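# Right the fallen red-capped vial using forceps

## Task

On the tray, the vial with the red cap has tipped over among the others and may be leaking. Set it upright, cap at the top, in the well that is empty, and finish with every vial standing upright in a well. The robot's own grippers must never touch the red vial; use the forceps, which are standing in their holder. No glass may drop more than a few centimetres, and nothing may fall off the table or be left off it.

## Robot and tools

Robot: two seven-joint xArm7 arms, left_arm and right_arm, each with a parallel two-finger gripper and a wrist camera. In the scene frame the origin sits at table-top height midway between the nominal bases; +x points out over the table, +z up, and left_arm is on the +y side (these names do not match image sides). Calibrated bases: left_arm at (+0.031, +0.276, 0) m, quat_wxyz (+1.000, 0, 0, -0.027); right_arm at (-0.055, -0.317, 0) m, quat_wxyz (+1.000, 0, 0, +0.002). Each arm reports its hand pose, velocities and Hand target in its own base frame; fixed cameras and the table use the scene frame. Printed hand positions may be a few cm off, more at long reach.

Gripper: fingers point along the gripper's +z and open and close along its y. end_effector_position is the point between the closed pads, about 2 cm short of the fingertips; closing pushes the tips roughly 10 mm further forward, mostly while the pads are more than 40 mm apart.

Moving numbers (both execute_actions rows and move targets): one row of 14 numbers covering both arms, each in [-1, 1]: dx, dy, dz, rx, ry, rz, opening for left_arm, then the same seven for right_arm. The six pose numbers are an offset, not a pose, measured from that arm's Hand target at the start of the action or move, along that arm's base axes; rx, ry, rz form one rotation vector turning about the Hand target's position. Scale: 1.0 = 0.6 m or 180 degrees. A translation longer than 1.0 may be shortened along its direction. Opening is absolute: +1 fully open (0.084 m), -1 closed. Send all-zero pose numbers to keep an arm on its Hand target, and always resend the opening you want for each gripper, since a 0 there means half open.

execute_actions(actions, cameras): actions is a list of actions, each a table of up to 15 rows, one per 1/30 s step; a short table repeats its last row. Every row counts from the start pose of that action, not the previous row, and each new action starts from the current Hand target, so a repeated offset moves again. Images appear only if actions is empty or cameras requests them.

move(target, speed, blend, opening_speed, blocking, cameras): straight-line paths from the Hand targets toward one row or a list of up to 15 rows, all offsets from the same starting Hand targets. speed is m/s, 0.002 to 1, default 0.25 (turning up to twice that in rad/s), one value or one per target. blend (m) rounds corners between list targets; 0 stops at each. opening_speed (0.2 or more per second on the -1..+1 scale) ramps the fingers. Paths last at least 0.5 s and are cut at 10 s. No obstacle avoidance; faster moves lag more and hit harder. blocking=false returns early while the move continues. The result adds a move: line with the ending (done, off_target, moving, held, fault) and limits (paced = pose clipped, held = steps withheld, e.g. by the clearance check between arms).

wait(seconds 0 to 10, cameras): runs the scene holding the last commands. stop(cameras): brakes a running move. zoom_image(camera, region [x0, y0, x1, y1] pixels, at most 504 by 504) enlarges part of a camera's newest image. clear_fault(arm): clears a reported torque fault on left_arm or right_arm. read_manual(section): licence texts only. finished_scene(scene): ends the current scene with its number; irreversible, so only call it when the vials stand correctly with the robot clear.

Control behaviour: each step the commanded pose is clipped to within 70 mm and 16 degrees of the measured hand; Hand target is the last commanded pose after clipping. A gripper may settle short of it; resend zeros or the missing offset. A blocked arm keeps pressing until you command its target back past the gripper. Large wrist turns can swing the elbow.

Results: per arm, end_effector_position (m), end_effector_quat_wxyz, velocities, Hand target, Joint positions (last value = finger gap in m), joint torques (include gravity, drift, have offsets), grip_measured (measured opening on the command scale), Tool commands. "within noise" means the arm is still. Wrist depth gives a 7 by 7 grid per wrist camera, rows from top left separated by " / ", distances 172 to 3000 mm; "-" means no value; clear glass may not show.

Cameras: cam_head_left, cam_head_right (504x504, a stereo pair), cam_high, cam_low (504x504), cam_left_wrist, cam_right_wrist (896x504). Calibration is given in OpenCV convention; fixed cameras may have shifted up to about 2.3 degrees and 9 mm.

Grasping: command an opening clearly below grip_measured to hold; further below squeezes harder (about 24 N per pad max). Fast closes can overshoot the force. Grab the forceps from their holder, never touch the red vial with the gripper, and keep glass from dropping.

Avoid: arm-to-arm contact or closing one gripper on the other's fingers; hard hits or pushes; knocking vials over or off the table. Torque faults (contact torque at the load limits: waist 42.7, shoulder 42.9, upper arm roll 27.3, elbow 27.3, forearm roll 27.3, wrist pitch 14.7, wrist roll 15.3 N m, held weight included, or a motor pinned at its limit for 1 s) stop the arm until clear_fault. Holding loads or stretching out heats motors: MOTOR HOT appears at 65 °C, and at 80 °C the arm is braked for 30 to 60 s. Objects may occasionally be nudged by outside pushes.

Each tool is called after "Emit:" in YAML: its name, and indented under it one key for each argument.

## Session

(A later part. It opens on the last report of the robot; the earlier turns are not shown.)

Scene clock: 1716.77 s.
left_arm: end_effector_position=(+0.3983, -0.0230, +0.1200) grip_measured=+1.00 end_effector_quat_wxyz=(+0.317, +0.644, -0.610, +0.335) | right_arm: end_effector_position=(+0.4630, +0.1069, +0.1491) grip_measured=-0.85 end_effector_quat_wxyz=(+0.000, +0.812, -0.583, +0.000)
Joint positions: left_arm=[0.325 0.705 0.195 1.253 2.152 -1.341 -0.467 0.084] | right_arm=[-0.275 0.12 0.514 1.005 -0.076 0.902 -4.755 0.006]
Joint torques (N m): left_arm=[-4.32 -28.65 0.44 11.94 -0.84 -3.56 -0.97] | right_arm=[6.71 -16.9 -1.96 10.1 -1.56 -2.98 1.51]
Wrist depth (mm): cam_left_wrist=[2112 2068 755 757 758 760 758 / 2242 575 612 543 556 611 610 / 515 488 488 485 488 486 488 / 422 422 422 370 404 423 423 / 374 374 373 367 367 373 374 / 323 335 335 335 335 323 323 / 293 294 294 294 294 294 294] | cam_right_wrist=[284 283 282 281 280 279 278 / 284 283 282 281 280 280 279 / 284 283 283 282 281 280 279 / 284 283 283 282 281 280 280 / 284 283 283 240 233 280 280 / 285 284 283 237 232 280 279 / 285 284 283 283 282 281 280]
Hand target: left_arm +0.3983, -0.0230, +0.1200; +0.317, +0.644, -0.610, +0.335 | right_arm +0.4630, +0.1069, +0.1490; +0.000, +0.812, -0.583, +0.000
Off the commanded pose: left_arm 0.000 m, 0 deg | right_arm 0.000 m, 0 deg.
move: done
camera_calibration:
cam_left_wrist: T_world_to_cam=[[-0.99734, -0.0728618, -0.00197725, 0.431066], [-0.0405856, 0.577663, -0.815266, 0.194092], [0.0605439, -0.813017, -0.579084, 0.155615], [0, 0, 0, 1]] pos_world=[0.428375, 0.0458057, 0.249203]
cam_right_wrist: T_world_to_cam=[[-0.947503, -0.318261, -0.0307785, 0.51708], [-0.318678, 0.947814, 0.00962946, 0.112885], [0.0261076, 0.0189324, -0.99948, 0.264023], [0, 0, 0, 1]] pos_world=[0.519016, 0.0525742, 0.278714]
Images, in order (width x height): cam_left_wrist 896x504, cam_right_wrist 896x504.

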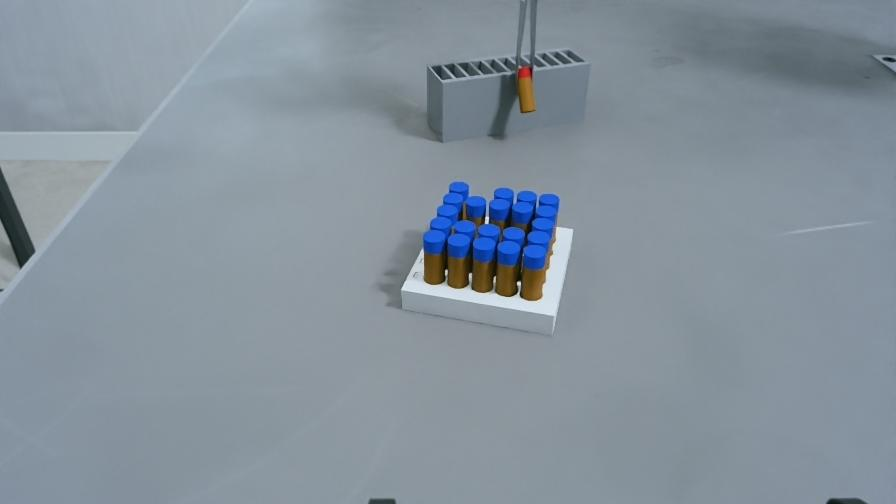

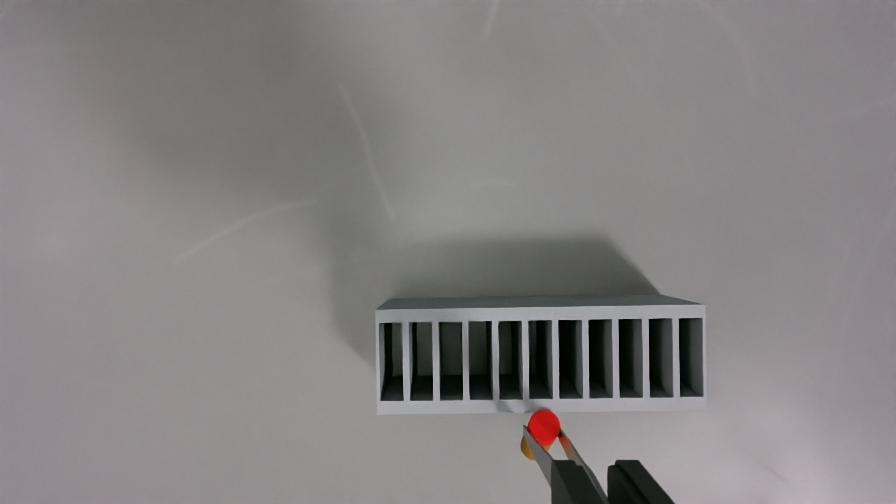

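Emit:
move:
  target: [0,0,0,0,0,0,1, 0.0011,-0.0032,-0.0033,0,0,0,-1]
  speed: 0.01
  cameras: ["cam_right_wrist","cam_left_wrist"]

Emit:
zoom_image:
  camera: "cam_right_wrist"
  region: [500, 380, 600, 480]

Emit:
zoom_image:
  camera: "cam_left_wrist"
  region: [480, 0, 600, 120]

Scene clock: 1753.27 s.
left_arm: end_effector_position=(+0.3983, -0.0230, +0.1200) grip_measured=+1.00 end_effector_quat_wxyz=(+0.317, +0.644, -0.610, +0.335) | right_arm: end_effector_position=(+0.4637, +0.1050, +0.1471) grip_measured=-0.85 end_effector_quat_wxyz=(+0.000, +0.812, -0.583, +0.000)
Joint positions: left_arm=[0.325 0.705 0.195 1.253 2.152 -1.341 -0.467 0.084] | right_arm=[-0.276 0.124 0.512 1.003 -0.079 0.897 -4.757 0.006]
Joint torques (N m): left_arm=[-4.21 -28.6 0.51 11.84 -0.82 -3.58 -1.08] | right_arm=[-7.32 -17.4 -2.06 9.95 -1.94 -3.08 -1.23]
Wrist depth (mm): cam_left_wrist=[2112 2087 757 757 758 760 756 / 2192 576 614 541 554 616 610 / 513 488 488 488 488 487 489 / 423 423 424 369 406 424 424 / 374 374 374 368 366 374 375 / 324 335 335 334 335 324 324 / 294 293 294 294 294 294 294] | cam_right_wrist=[282 281 280 279 278 278 276 / 282 281 281 279 279 278 277 / 282 281 280 280 279 278 277 / 282 282 281 279 279 278 277 / 283 281 281 250 240 278 278 / 283 282 281 235 229 278 278 / 283 282 281 281 279 278 278]
Hand target: left_arm +0.3983, -0.0230, +0.1200; +0.317, +0.644, -0.610, +0.335 | right_arm +0.4637, +0.1049, +0.1470; +0.000, +0.812, -0.583, +0.000
Off the commanded pose: left_arm 0.000 m, 0 deg | right_arm 0.000 m, 0 deg.
move: done
camera_calibration:
cam_left_wrist: T_world_to_cam=[[-0.99734, -0.0728618, -0.00197725, 0.431066], [-0.0405856, 0.577663, -0.815266, 0.194092], [0.0605439, -0.813017, -0.579084, 0.155615], [0, 0, 0, 1]] pos_world=[0.428375, 0.0458057, 0.249203]
cam_right_wrist: T_world_to_cam=[[-0.947503, -0.318261, -0.0307785, 0.517014], [-0.318678, 0.947814, 0.00962946, 0.114801], [0.0261076, 0.0189324, -0.99948, 0.262043], [0, 0, 0, 1]] pos_world=[0.519616, 0.0507742, 0.276714]
Images, in order (width x height): cam_left_wrist 896x504, cam_right_wrist 896x504.

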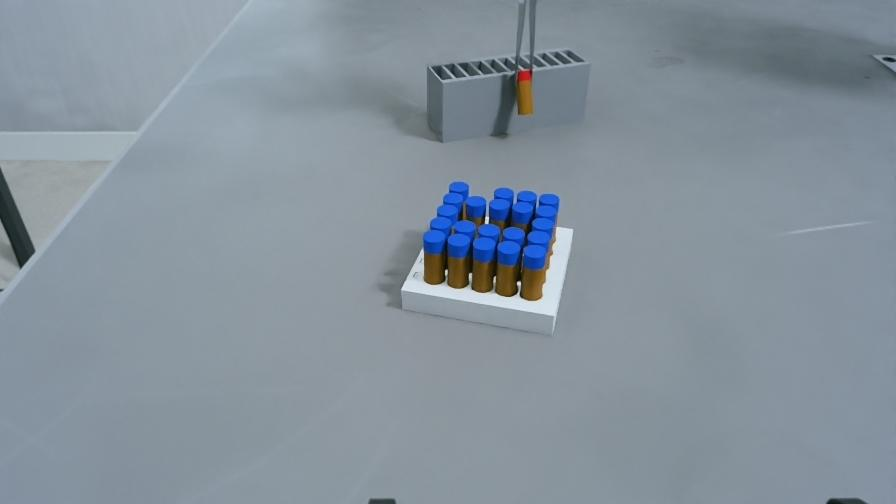

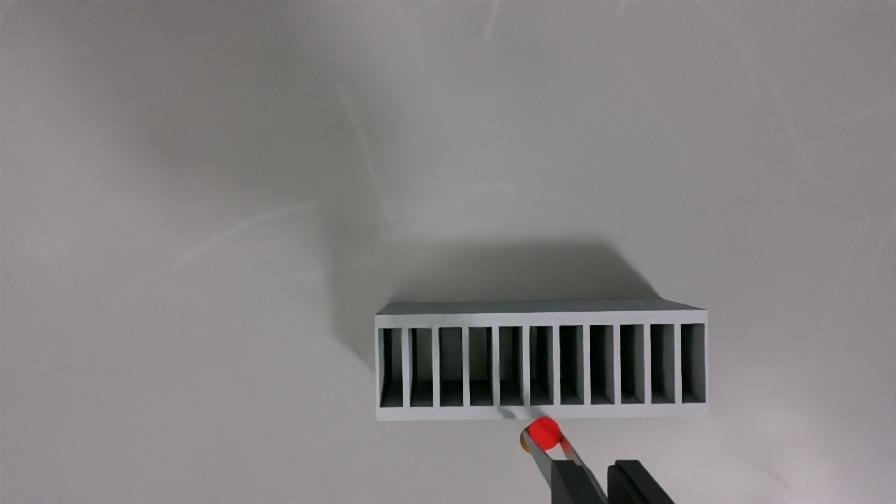

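Scaled by 5.040 from the camera's 896x504 image, which has a finer 1280x720 frame.

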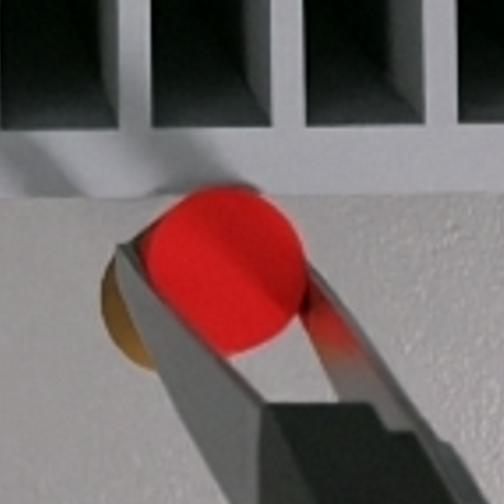

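Scaled by 4.200 from the camera's 896x504 image, which has a finer 1280x720 frame.

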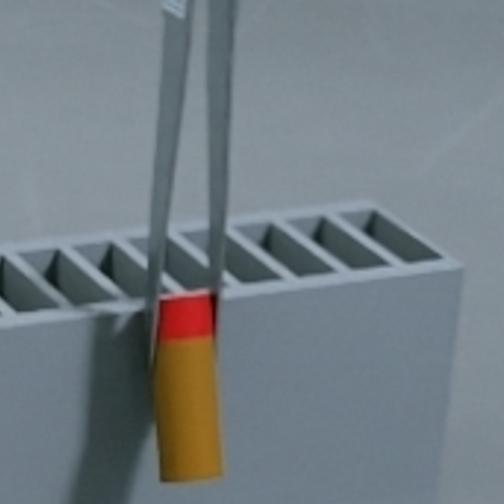

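Emit:
move:
  target: [0,0,0,0,0,0,1, 0.0008,-0.0024,0,0,0,0,-1]
  speed: 0.01
  cameras: ["cam_right_wrist","cam_left_wrist"]

Emit:
zoom_image:
  camera: "cam_right_wrist"
  region: [500, 380, 600, 480]

Scene clock: 1759.80 s.
left_arm: end_effector_position=(+0.3983, -0.0230, +0.1200) grip_measured=+1.00 end_effector_quat_wxyz=(+0.317, +0.644, -0.610, +0.335) | right_arm: end_effector_position=(+0.4642, +0.1036, +0.1470) grip_measured=-0.85 end_effector_quat_wxyz=(+0.000, +0.812, -0.583, +0.000)
Joint positions: left_arm=[0.325 0.705 0.195 1.253 2.152 -1.341 -0.467 0.084] | right_arm=[-0.278 0.125 0.51 1.004 -0.079 0.897 -4.76 0.006]
Joint torques (N m): left_arm=[-4.19 -28.7 0.27 11.79 -0.8 -3.52 -0.99] | right_arm=[-7.26 -17.5 -2.41 15.76 -1.63 -2.14 -1.21]
Wrist depth (mm): cam_left_wrist=[2099 2062 755 754 758 756 757 / 2228 576 614 543 553 611 613 / 514 488 489 488 489 489 488 / 423 423 424 369 405 423 424 / 374 372 374 367 367 374 374 / 323 335 334 335 335 324 323 / 294 293 293 294 293 294 294] | cam_right_wrist=[281 281 280 280 278 278 276 / 282 280 280 279 278 277 277 / 281 281 281 279 278 278 277 / 282 281 280 280 279 278 277 / 282 281 281 258 254 278 277 / 283 282 281 237 234 278 278 / 282 282 281 280 279 279 278]
Hand target: left_arm +0.3983, -0.0230, +0.1200; +0.317, +0.644, -0.610, +0.335 | right_arm +0.4642, +0.1035, +0.1470; +0.000, +0.812, -0.583, +0.000
Off the commanded pose: left_arm 0.000 m, 0 deg | right_arm 0.000 m, 0 deg.
move: done
camera_calibration:
cam_left_wrist: T_world_to_cam=[[-0.99734, -0.0728618, -0.00197725, 0.431066], [-0.0405856, 0.577663, -0.815266, 0.194092], [0.0605439, -0.813017, -0.579084, 0.155615], [0, 0, 0, 1]] pos_world=[0.428375, 0.0458057, 0.249203]
cam_right_wrist: T_world_to_cam=[[-0.9475, -0.318259, -0.030905, 0.517044], [-0.31868, 0.947813, 0.00969237, 0.116366], [0.0262075, 0.0190323, -0.999475, 0.262], [0, 0, 0, 1]] pos_world=[0.520116, 0.0492744, 0.276714]
Images, in order (width x height): cam_left_wrist 896x504, cam_right_wrist 896x504.

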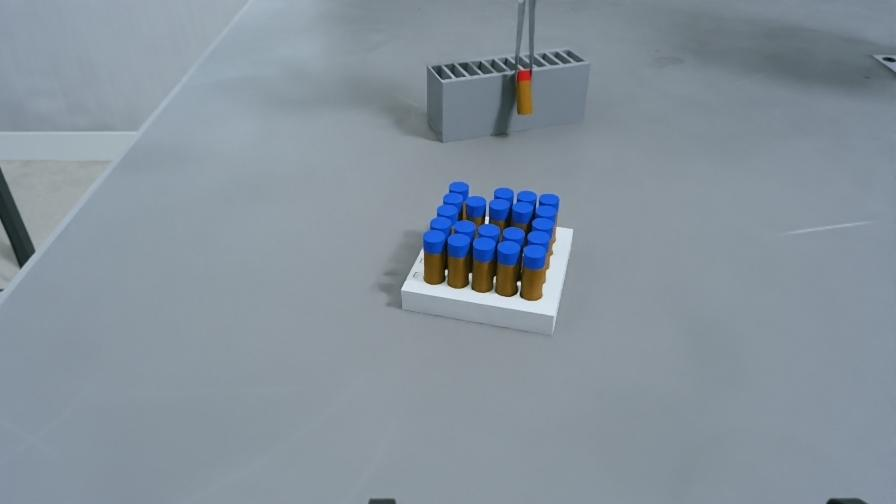

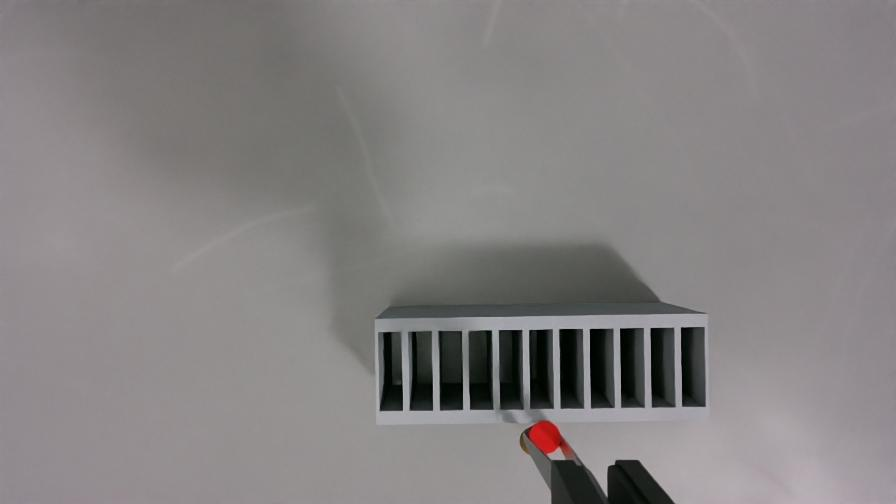

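Scaled by 5.040 from the camera's 896x504 image, which has a finer 1280x720 frame.

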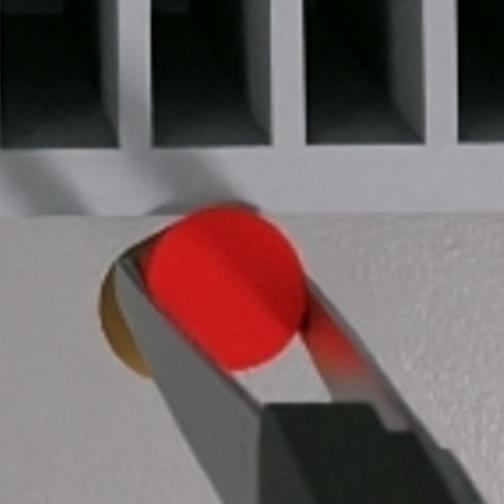

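Emit:
move:
  target:
    - [0,0,0,0,0,0,1, -0.0032,0.0095,0,0,0,0,-1]
    - [0,0,0,0,0,0,1, -0.0032,0.0095,0.08,0,0,0,-1]
    - [0,0,0,0,0,0,1, 0.0377,-0.1115,0.08,0,0,0,-1]
    - [0,0,0,0,0,0,1, 0.0377,-0.1115,-0.0142,0,0,0,-1]
  speed: [0.05,0.1,0.12,0.08]
  blend: [0.003,0.01,0.01,0]
  cameras: ["cam_right_wrist","cam_left_wrist","cam_low"]

Emit:
zoom_image:
  camera: "cam_right_wrist"
  region: [460, 340, 624, 504]

Emit:
zoom_image:
  camera: "cam_low"
  region: [50, 150, 150, 290]

Scene clock: 1791.93 s.
left_arm: end_effector_position=(+0.3983, -0.0230, +0.1200) grip_measured=+1.00 end_effector_quat_wxyz=(+0.317, +0.644, -0.610, +0.335) | right_arm: end_effector_position=(+0.4868, +0.0366, +0.1386) grip_measured=-0.85 end_effector_quat_wxyz=(+0.000, +0.812, -0.583, +0.000)
Joint positions: left_arm=[0.325 0.705 0.195 1.253 2.152 -1.341 -0.467 0.084] | right_arm=[-0.35 0.176 0.441 1.043 -0.098 0.886 -4.891 0.006]
Joint torques (N m): left_arm=[-4.25 -28.72 0.34 12.03 -0.88 -3.54 -0.96] | right_arm=[6.81 -19.59 -1.46 10 -1.55 -3.09 1.39]
Wrist depth (mm): cam_left_wrist=[2087 2050 755 754 757 760 755 / 2185 576 613 542 554 612 612 / 514 486 488 489 488 486 486 / 424 422 424 370 406 424 422 / 374 374 375 367 367 374 374 / 323 335 334 335 335 324 324 / 293 294 294 293 293 293 294] | cam_right_wrist=[273 272 271 271 270 269 268 / 273 272 271 271 270 269 269 / 273 273 272 271 270 270 268 / 274 273 272 271 271 270 269 / 274 274 272 272 270 270 269 / 274 273 273 272 271 270 269 / 274 273 273 272 271 270 269]
Hand target: left_arm +0.3983, -0.0230, +0.1200; +0.317, +0.644, -0.610, +0.335 | right_arm +0.4868, +0.0366, +0.1385; +0.000, +0.812, -0.583, +0.000
Off the commanded pose: left_arm 0.000 m, 0 deg | right_arm 0.000 m, 0 deg.
move: done
camera_calibration:
cam_left_wrist: T_world_to_cam=[[-0.99734, -0.0728618, -0.00197725, 0.431066], [-0.0405856, 0.577663, -0.815266, 0.194092], [0.0605439, -0.813017, -0.579084, 0.155615], [0, 0, 0, 1]] pos_world=[0.428375, 0.0458057, 0.249203]
cam_right_wrist: T_world_to_cam=[[-0.947503, -0.318261, -0.0307785, 0.516871], [-0.318678, 0.947814, 0.00962946, 0.187075], [0.0261076, 0.0189324, -0.99948, 0.254239], [0, 0, 0, 1]] pos_world=[0.542716, -0.0176258, 0.268214]
Images, in order (width x height): cam_low 504x504, cam_left_wrist 896x504, cam_right_wrist 896x504.

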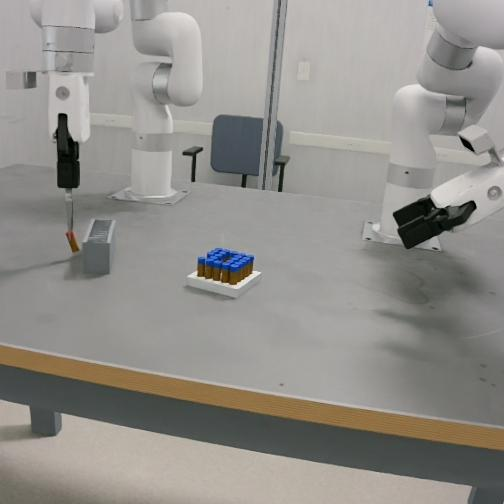

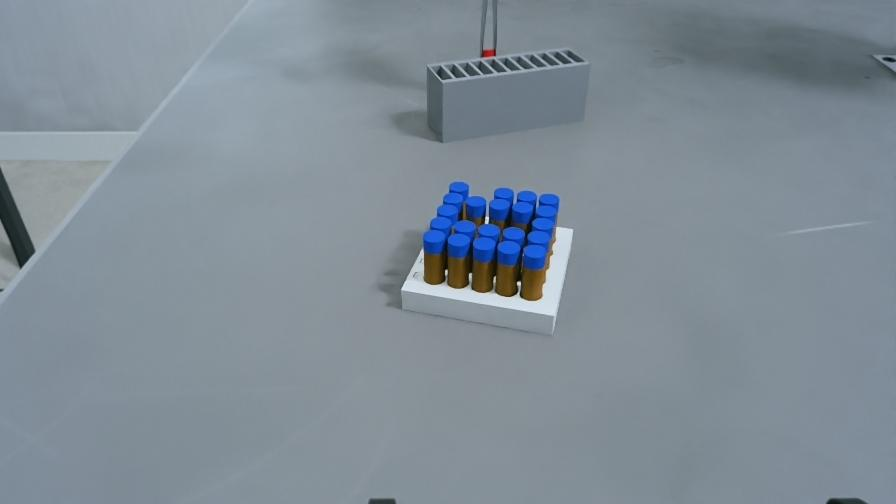

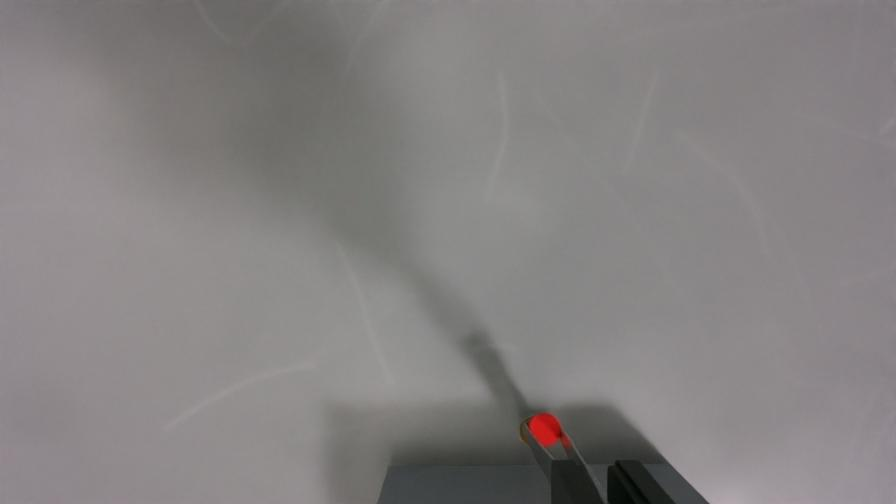

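Scaled by 3.073 from the camera's 896x504 image, which has a finer 1280x720 frame.

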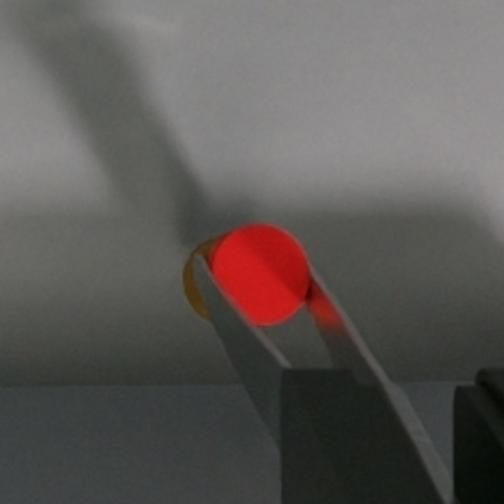

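Scaled by 3.600 from the camera's 504x504 image, which has a finer 720x720 frame.

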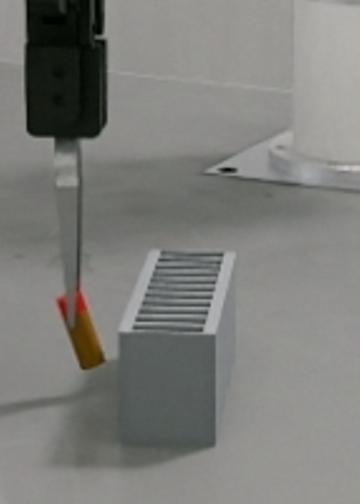

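Emit:
move:
  target:
    - [0,0,0,0,0,0,1, -0.0053,0.0158,0,0,0,0,-1]
    - [0,0,0,0,0,0,1, -0.0107,0.0316,0,0,0,0,-1]
  speed: [0.05,0.015]
  blend: [0.001,0]
  cameras: ["cam_right_wrist","cam_low"]

Emit:
zoom_image:
  camera: "cam_right_wrist"
  region: [460, 340, 624, 504]

Emit:
zoom_image:
  camera: "cam_low"
  region: [50, 190, 130, 290]

Scene clock: 1802.27 s.
left_arm: end_effector_position=(+0.3983, -0.0230, +0.1200) grip_measured=+1.00 end_effector_quat_wxyz=(+0.317, +0.644, -0.610, +0.335) | right_arm: end_effector_position=(+0.4804, +0.0555, +0.1385) grip_measured=-0.85 end_effector_quat_wxyz=(+0.000, +0.812, -0.583, +0.000)
Joint positions: left_arm=[0.325 0.705 0.195 1.253 2.152 -1.341 -0.467 0.084] | right_arm=[-0.328 0.163 0.458 1.025 -0.094 0.881 -4.854 0.006]
Joint torques (N m): left_arm=[-4.32 -28.48 0.25 11.98 -0.9 -3.62 -1.01] | right_arm=[6.84 -30.2 4.76 9.88 1.73 -3.01 1.45]
Wrist depth (mm): cam_left_wrist=[2106 2050 755 760 757 757 756 / 2242 573 612 542 556 613 611 / 513 488 487 489 489 487 487 / 423 424 424 370 405 424 422 / 374 374 375 366 368 374 374 / 323 335 335 335 334 324 323 / 294 294 294 294 294 294 294] | cam_right_wrist=[273 272 271 271 269 269 268 / 273 273 272 271 270 269 268 / 273 273 272 271 270 270 269 / 273 273 272 271 270 270 269 / 274 273 272 271 271 270 269 / 274 273 273 271 271 270 269 / 274 273 273 240 237 270 269]
Hand target: left_arm +0.3983, -0.0230, +0.1200; +0.317, +0.644, -0.610, +0.335 | right_arm +0.4804, +0.0556, +0.1385; +0.000, +0.812, -0.583, +0.000
Off the commanded pose: left_arm 0.000 m, 0 deg | right_arm 0.000 m, 0 deg.
move: done
camera_calibration:
cam_right_wrist: T_world_to_cam=[[-0.947503, -0.318261, -0.0307785, 0.516881], [-0.318678, 0.947814, 0.00962946, 0.167249], [0.0261076, 0.0189324, -0.99948, 0.253948], [0, 0, 0, 1]] pos_world=[0.536416, 0.00117419, 0.268114]
Images, in order (width x height): cam_low 504x504, cam_right_wrist 896x504.

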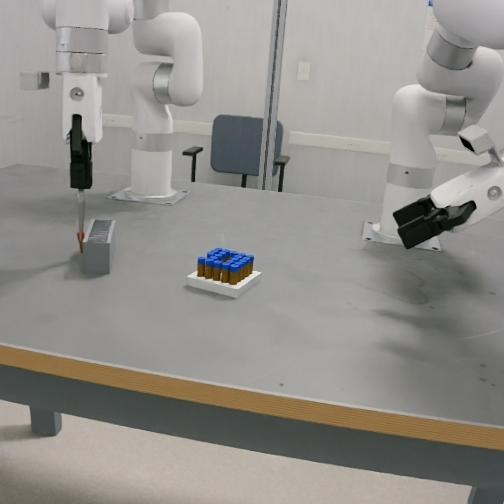

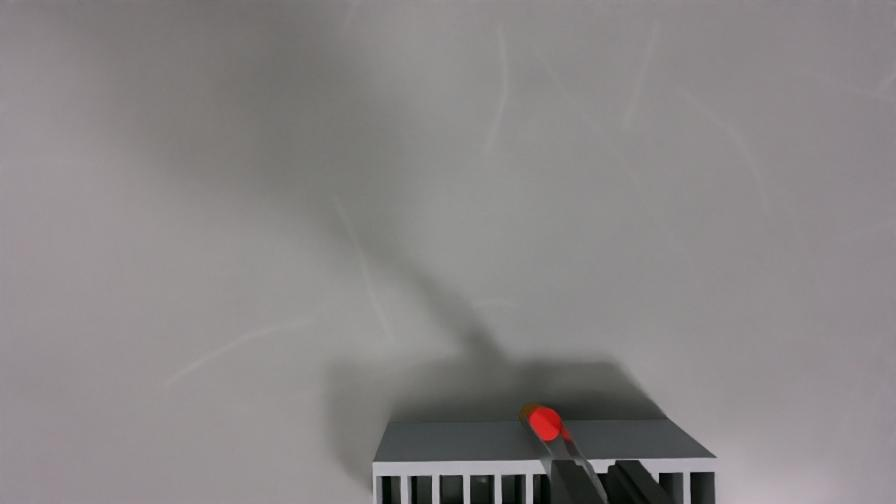

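Scaled by 3.073 from the camera's 896x504 image, which has a finer 1280x720 frame.

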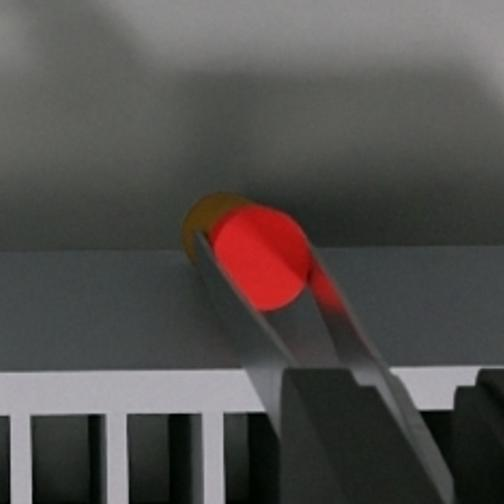

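Scaled by 5.040 from the camera's 504x504 image, which has a finer 720x720 frame.

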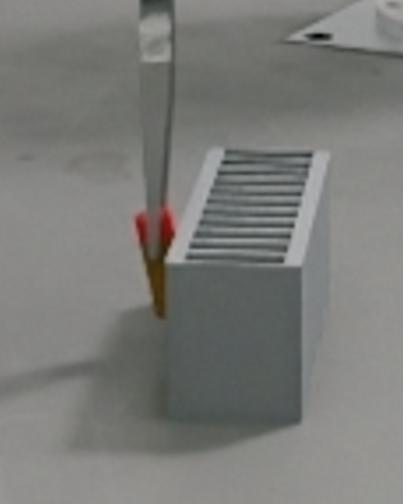

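Emit:
move:
  target: [0,0,0,0,0,0,1, -0.0019,0.0055,0,0,0,0,-1]
  speed: 0.015
  cameras: ["cam_right_wrist","cam_low"]

Emit:
zoom_image:
  camera: "cam_right_wrist"
  region: [460, 340, 624, 504]

Emit:
zoom_image:
  camera: "cam_low"
  region: [50, 190, 130, 290]

Scene clock: 1811.73 s.
left_arm: end_effector_position=(+0.3983, -0.0230, +0.1200) grip_measured=+1.00 end_effector_quat_wxyz=(+0.317, +0.644, -0.610, +0.335) | right_arm: end_effector_position=(+0.4793, +0.0587, +0.1385) grip_measured=-0.85 end_effector_quat_wxyz=(+0.000, +0.812, -0.583, +0.000)
Joint positions: left_arm=[0.325 0.705 0.195 1.253 2.152 -1.341 -0.467 0.084] | right_arm=[-0.325 0.16 0.461 1.022 -0.093 0.881 -4.848 0.006]
Joint torques (N m): left_arm=[-4.36 -28.72 0.35 11.74 -0.96 -3.42 -0.95] | right_arm=[7.02 -30.1 4.88 9.88 1.62 -3 1.54]
Wrist depth (mm): cam_left_wrist=[2093 2068 755 760 755 756 756 / 2235 575 612 541 556 612 614 / 515 490 488 488 489 489 488 / 423 424 423 369 405 423 423 / 374 374 374 367 367 374 373 / 324 335 335 334 334 323 323 / 294 294 294 294 294 294 293] | cam_right_wrist=[273 272 271 270 270 269 268 / 273 272 272 271 270 269 268 / 273 273 272 271 270 269 269 / 273 272 272 271 271 269 269 / 273 273 272 271 271 270 269 / 274 273 273 271 271 270 269 / 274 273 273 229 226 270 269]
Hand target: left_arm +0.3983, -0.0230, +0.1200; +0.317, +0.644, -0.610, +0.335 | right_arm +0.4792, +0.0589, +0.1385; +0.000, +0.812, -0.583, +0.000
Off the commanded pose: left_arm 0.000 m, 0 deg | right_arm 0.000 m, 0 deg.
move: done
camera_calibration:
cam_right_wrist: T_world_to_cam=[[-0.947503, -0.318261, -0.0307785, 0.516795], [-0.318678, 0.947814, 0.00962946, 0.163739], [0.0261076, 0.0189324, -0.99948, 0.253917], [0, 0, 0, 1]] pos_world=[0.535216, 0.00447419, 0.268114]
Images, in order (width x height): cam_low 504x504, cam_right_wrist 896x504.

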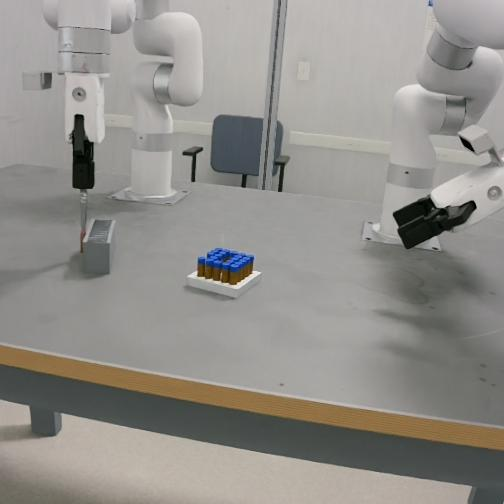

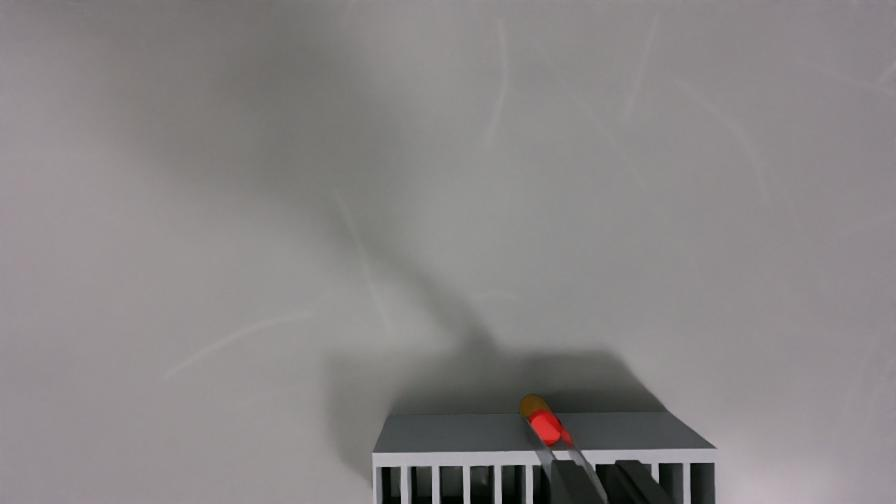

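Scaled by 3.073 from the camera's 896x504 image, which has a finer 1280x720 frame.

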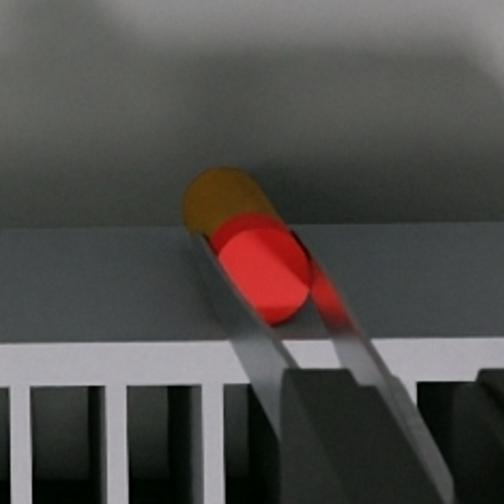

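Scaled by 5.040 from the camera's 504x504 image, which has a finer 720x720 frame.

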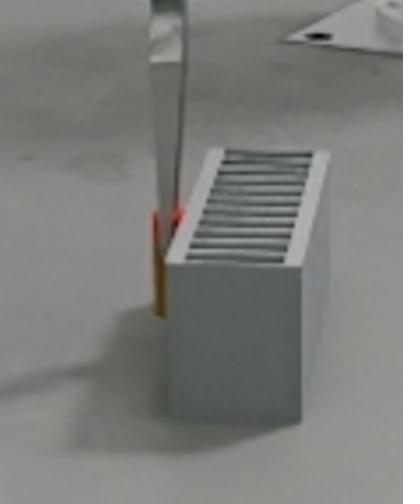

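Emit:
move:
  target:
    - [0,0,0,0,0,0,1, 0.0053,-0.0158,0,0,0,0,-1]
    - [0,0,0,0,0,0,1, 0.0053,-0.0158,0.1025,0,0,0,-1]
    - [0,0,0,0,0,0,1, 0.0337,0.3503,0.1025,0,0,0.0661,-1]
    - [0,0,0,0,0,0,1, 0.0337,0.3503,0.0775,0,0,0.0661,-1]
  speed: [0.03,0.1,0.12,0.06]
  blend: [0.003,0.01,0.01,0]
  cameras: ["cam_right_wrist","cam_left_wrist","cam_low"]

Emit:
zoom_image:
  camera: "cam_right_wrist"
  region: [400, 280, 624, 504]

Emit:
zoom_image:
  camera: "cam_left_wrist"
  region: [380, 60, 620, 350]

Emit:
zoom_image:
  camera: "cam_low"
  region: [180, 200, 280, 310]

Scene clock: 1840.23 s.
left_arm: end_effector_position=(+0.3983, -0.0230, +0.1200) grip_measured=+1.00 end_effector_quat_wxyz=(+0.317, +0.644, -0.610, +0.335) | right_arm: end_effector_position=(+0.4994, +0.2690, +0.1851) grip_measured=-0.85 end_effector_quat_wxyz=(+0.000, +0.868, -0.496, +0.000)
Joint positions: left_arm=[0.325 0.705 0.195 1.253 2.152 -1.341 -0.467 0.084] | right_arm=[-0.012 0.417 0.603 1.46 -0.259 1.124 -4.582 0.006]
Joint torques (N m): left_arm=[-4.18 -28.72 0.25 11.9 -0.86 -3.47 -0.92] | right_arm=[6.57 -24.9 2.22 10.72 -1.4 -3 1.45]
Wrist depth (mm): cam_left_wrist=[2087 2068 757 758 755 757 757 / 2213 573 612 544 556 610 614 / 516 488 486 488 487 486 486 / 422 424 423 369 406 423 424 / 374 374 374 367 368 374 374 / 324 334 335 335 336 323 324 / 294 293 294 294 294 294 294] | cam_right_wrist=[1211 319 318 317 317 285 273 / 319 319 318 317 317 287 270 / 320 320 318 318 317 316 315 / 321 320 318 318 317 316 315 / 321 320 319 318 318 317 315 / 321 320 319 304 309 316 315 / 321 321 319 - 276 317 316]
Hand target: left_arm +0.3983, -0.0230, +0.1200; +0.317, +0.644, -0.610, +0.335 | right_arm +0.4994, +0.2690, +0.1850; +0.000, +0.868, -0.496, +0.000
Off the commanded pose: left_arm 0.000 m, 0 deg | right_arm 0.000 m, 0 deg.
move: done; blend cut to 0.0075 m at target 3
camera_calibration:
cam_left_wrist: T_world_to_cam=[[-0.99734, -0.0728618, -0.00197725, 0.431066], [-0.0405856, 0.577663, -0.815266, 0.194092], [0.0605439, -0.813017, -0.579084, 0.155615], [0, 0, 0, 1]] pos_world=[0.428375, 0.0458057, 0.249203]
cam_right_wrist: T_world_to_cam=[[-0.861532, -0.506766, -0.0308486, 0.61204], [-0.50724, 0.86175, 0.00967164, 0.0877151], [0.0216825, 0.0239801, -0.999477, 0.296837], [0, 0, 0, 1]] pos_world=[0.565348, 0.227454, 0.314714]
Images, in order (width x height): cam_low 504x504, cam_left_wrist 896x504, cam_right_wrist 896x504.

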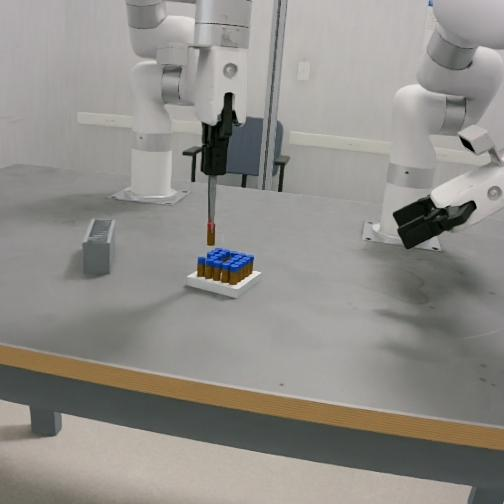

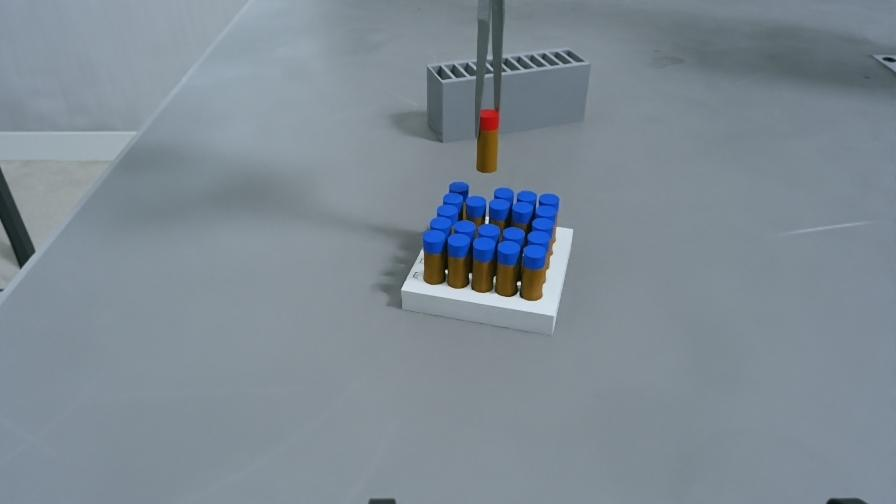

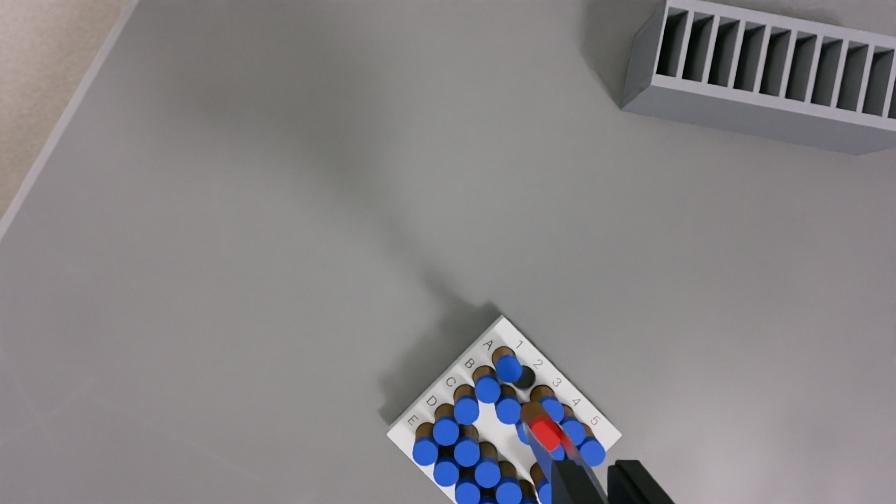

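Scaled by 2.250 from the camera's 896x504 image, which has a finer 1280x720 frame.

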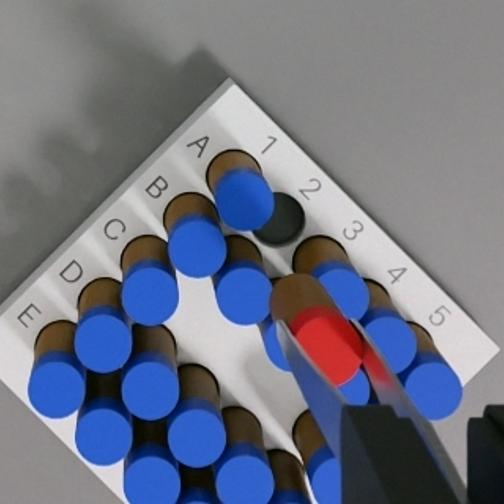

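Scaled by 1.738 from the camera's 896x504 image, which has a finer 1280x720 frame.

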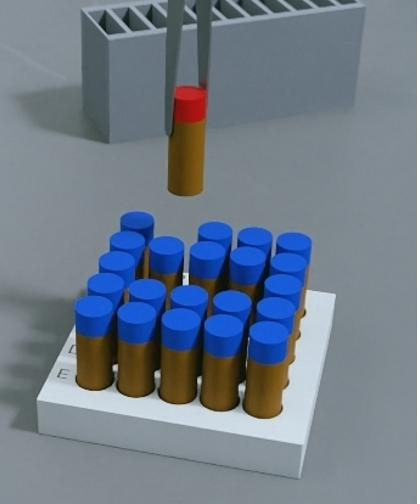

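Scaled by 4.582 from the camera's 504x504 image, which has a finer 720x720 frame.

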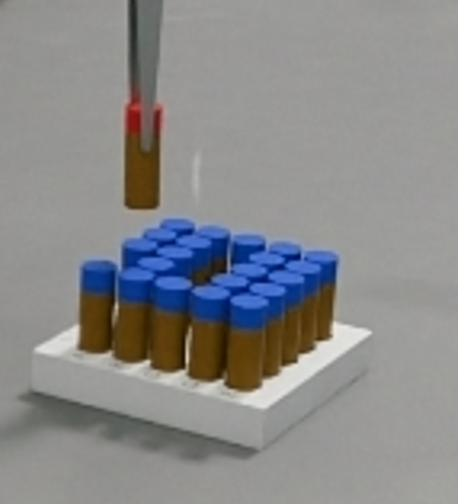

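Emit:
zoom_image:
  camera: "cam_right_wrist"
  region: [480, 330, 580, 460]

Scaled by 3.877 from the camera's 896x504 image, which has a finer 1280x720 frame.

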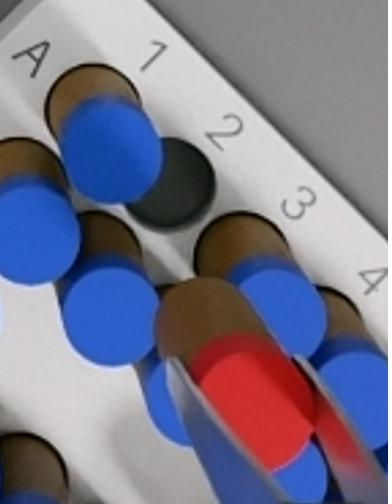

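Emit:
move:
  target:
    - [0,0,0,0,0,0,1, 0.0055,-0.0093,0,0,0,0,-1]
    - [0,0,0,0,0,0,1, 0.0055,-0.0093,-0.0167,0,0,0,-1]
  speed: [0.04,0.03]
  blend: [0.002,0]
  cameras: ["cam_right_wrist","cam_left_wrist","cam_low"]

Emit:
zoom_image:
  camera: "cam_right_wrist"
  region: [480, 340, 600, 480]

Emit:
zoom_image:
  camera: "cam_left_wrist"
  region: [400, 100, 600, 340]

Emit:
zoom_image:
  camera: "cam_low"
  region: [180, 200, 280, 310]

Scene clock: 1863.60 s.
left_arm: end_effector_position=(+0.3983, -0.0230, +0.1200) grip_measured=+1.00 end_effector_quat_wxyz=(+0.317, +0.644, -0.610, +0.335) | right_arm: end_effector_position=(+0.5028, +0.2634, +0.1751) grip_measured=-0.85 end_effector_quat_wxyz=(+0.000, +0.868, -0.496, +0.000)
Joint positions: left_arm=[0.325 0.705 0.195 1.253 2.152 -1.341 -0.467 0.084] | right_arm=[-0.02 0.428 0.596 1.445 -0.265 1.1 -4.589 0.006]
Joint torques (N m): left_arm=[-4.31 -28.84 0.42 12 -1.13 -3.48 -0.91] | right_arm=[6.8 -25.15 2.58 10.53 -1.54 -3.02 1.3]
Wrist depth (mm): cam_left_wrist=[2093 2068 755 699 755 754 759 / 2220 574 615 544 556 613 614 / 513 489 488 488 487 489 488 / 424 423 424 370 405 424 423 / 374 373 374 368 367 374 374 / 324 335 335 335 334 323 324 / 293 294 294 293 294 294 294] | cam_right_wrist=[309 309 308 307 307 266 304 / 310 309 308 307 307 280 265 / 310 309 308 307 307 306 305 / 311 310 309 308 307 306 305 / 311 310 309 308 308 306 305 / 310 310 310 294 307 307 305 / 312 311 310 - 266 307 306]
Hand target: left_arm +0.3983, -0.0230, +0.1200; +0.317, +0.644, -0.610, +0.335 | right_arm +0.5027, +0.2635, +0.1750; +0.000, +0.868, -0.496, +0.000
Off the commanded pose: left_arm 0.000 m, 0 deg | right_arm 0.000 m, 0 deg.
move: done
camera_calibration:
cam_left_wrist: T_world_to_cam=[[-0.99734, -0.0728618, -0.00197725, 0.431066], [-0.0405856, 0.577663, -0.815266, 0.194092], [0.0605439, -0.813017, -0.579084, 0.155615], [0, 0, 0, 1]] pos_world=[0.428375, 0.0458057, 0.249203]
cam_right_wrist: T_world_to_cam=[[-0.861601, -0.506648, -0.030848, 0.611785], [-0.507123, 0.86182, 0.00967375, 0.0943657], [0.0216842, 0.0239786, -0.999477, 0.286905], [0, 0, 0, 1]] pos_world=[0.568748, 0.221754, 0.304714]
Images, in order (width x height): cam_low 504x504, cam_left_wrist 896x504, cam_right_wrist 896x504.

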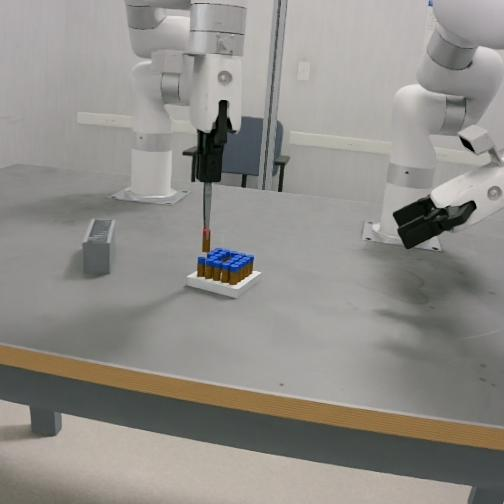

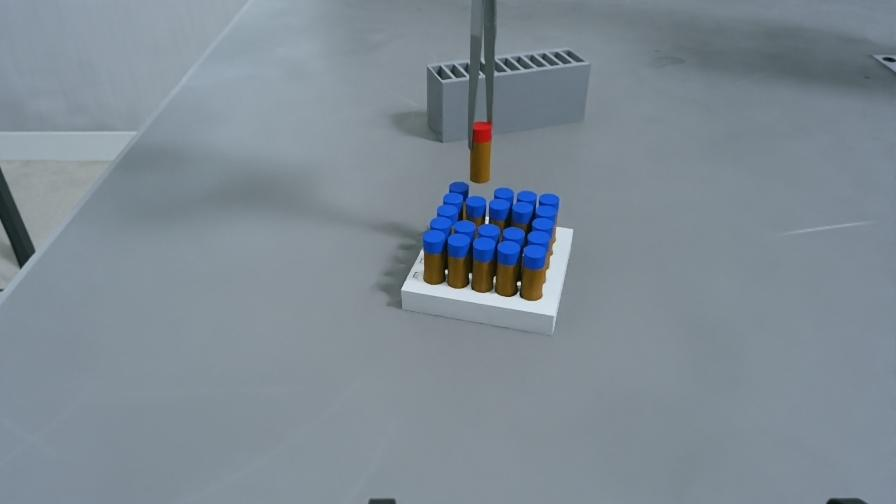

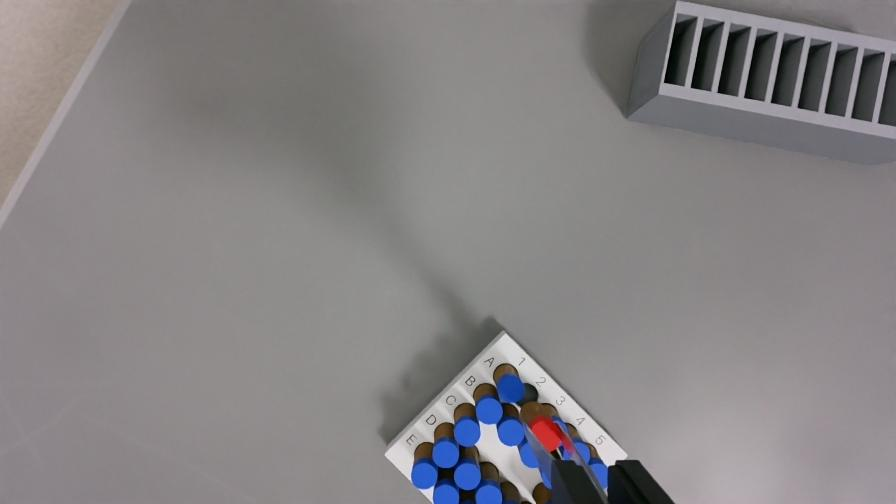

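Scaled by 3.600 from the camera's 896x504 image, which has a finer 1280x720 frame.

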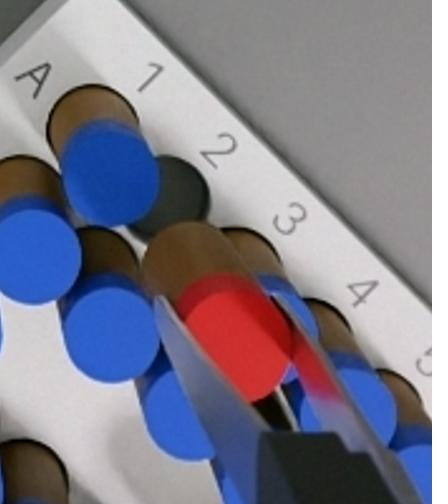

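Scaled by 2.100 from the camera's 896x504 image, which has a finer 1280x720 frame.

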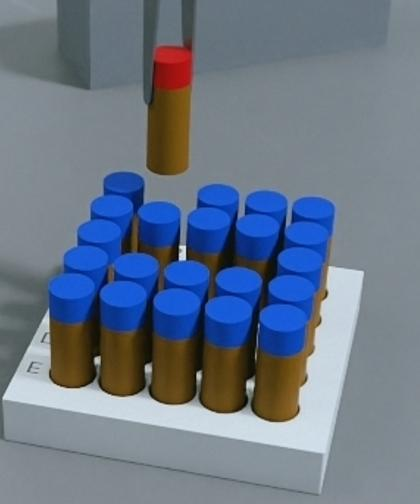

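Scaled by 4.582 from the camera's 504x504 image, which has a finer 720x720 frame.

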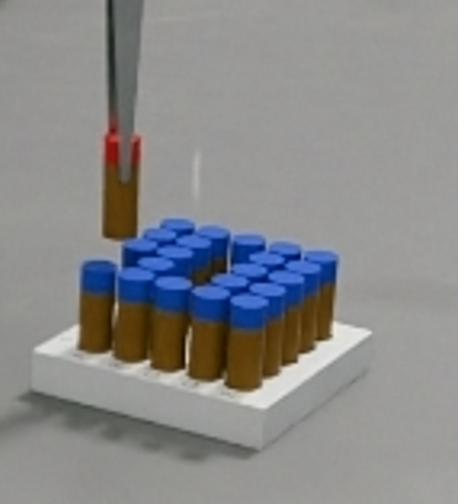

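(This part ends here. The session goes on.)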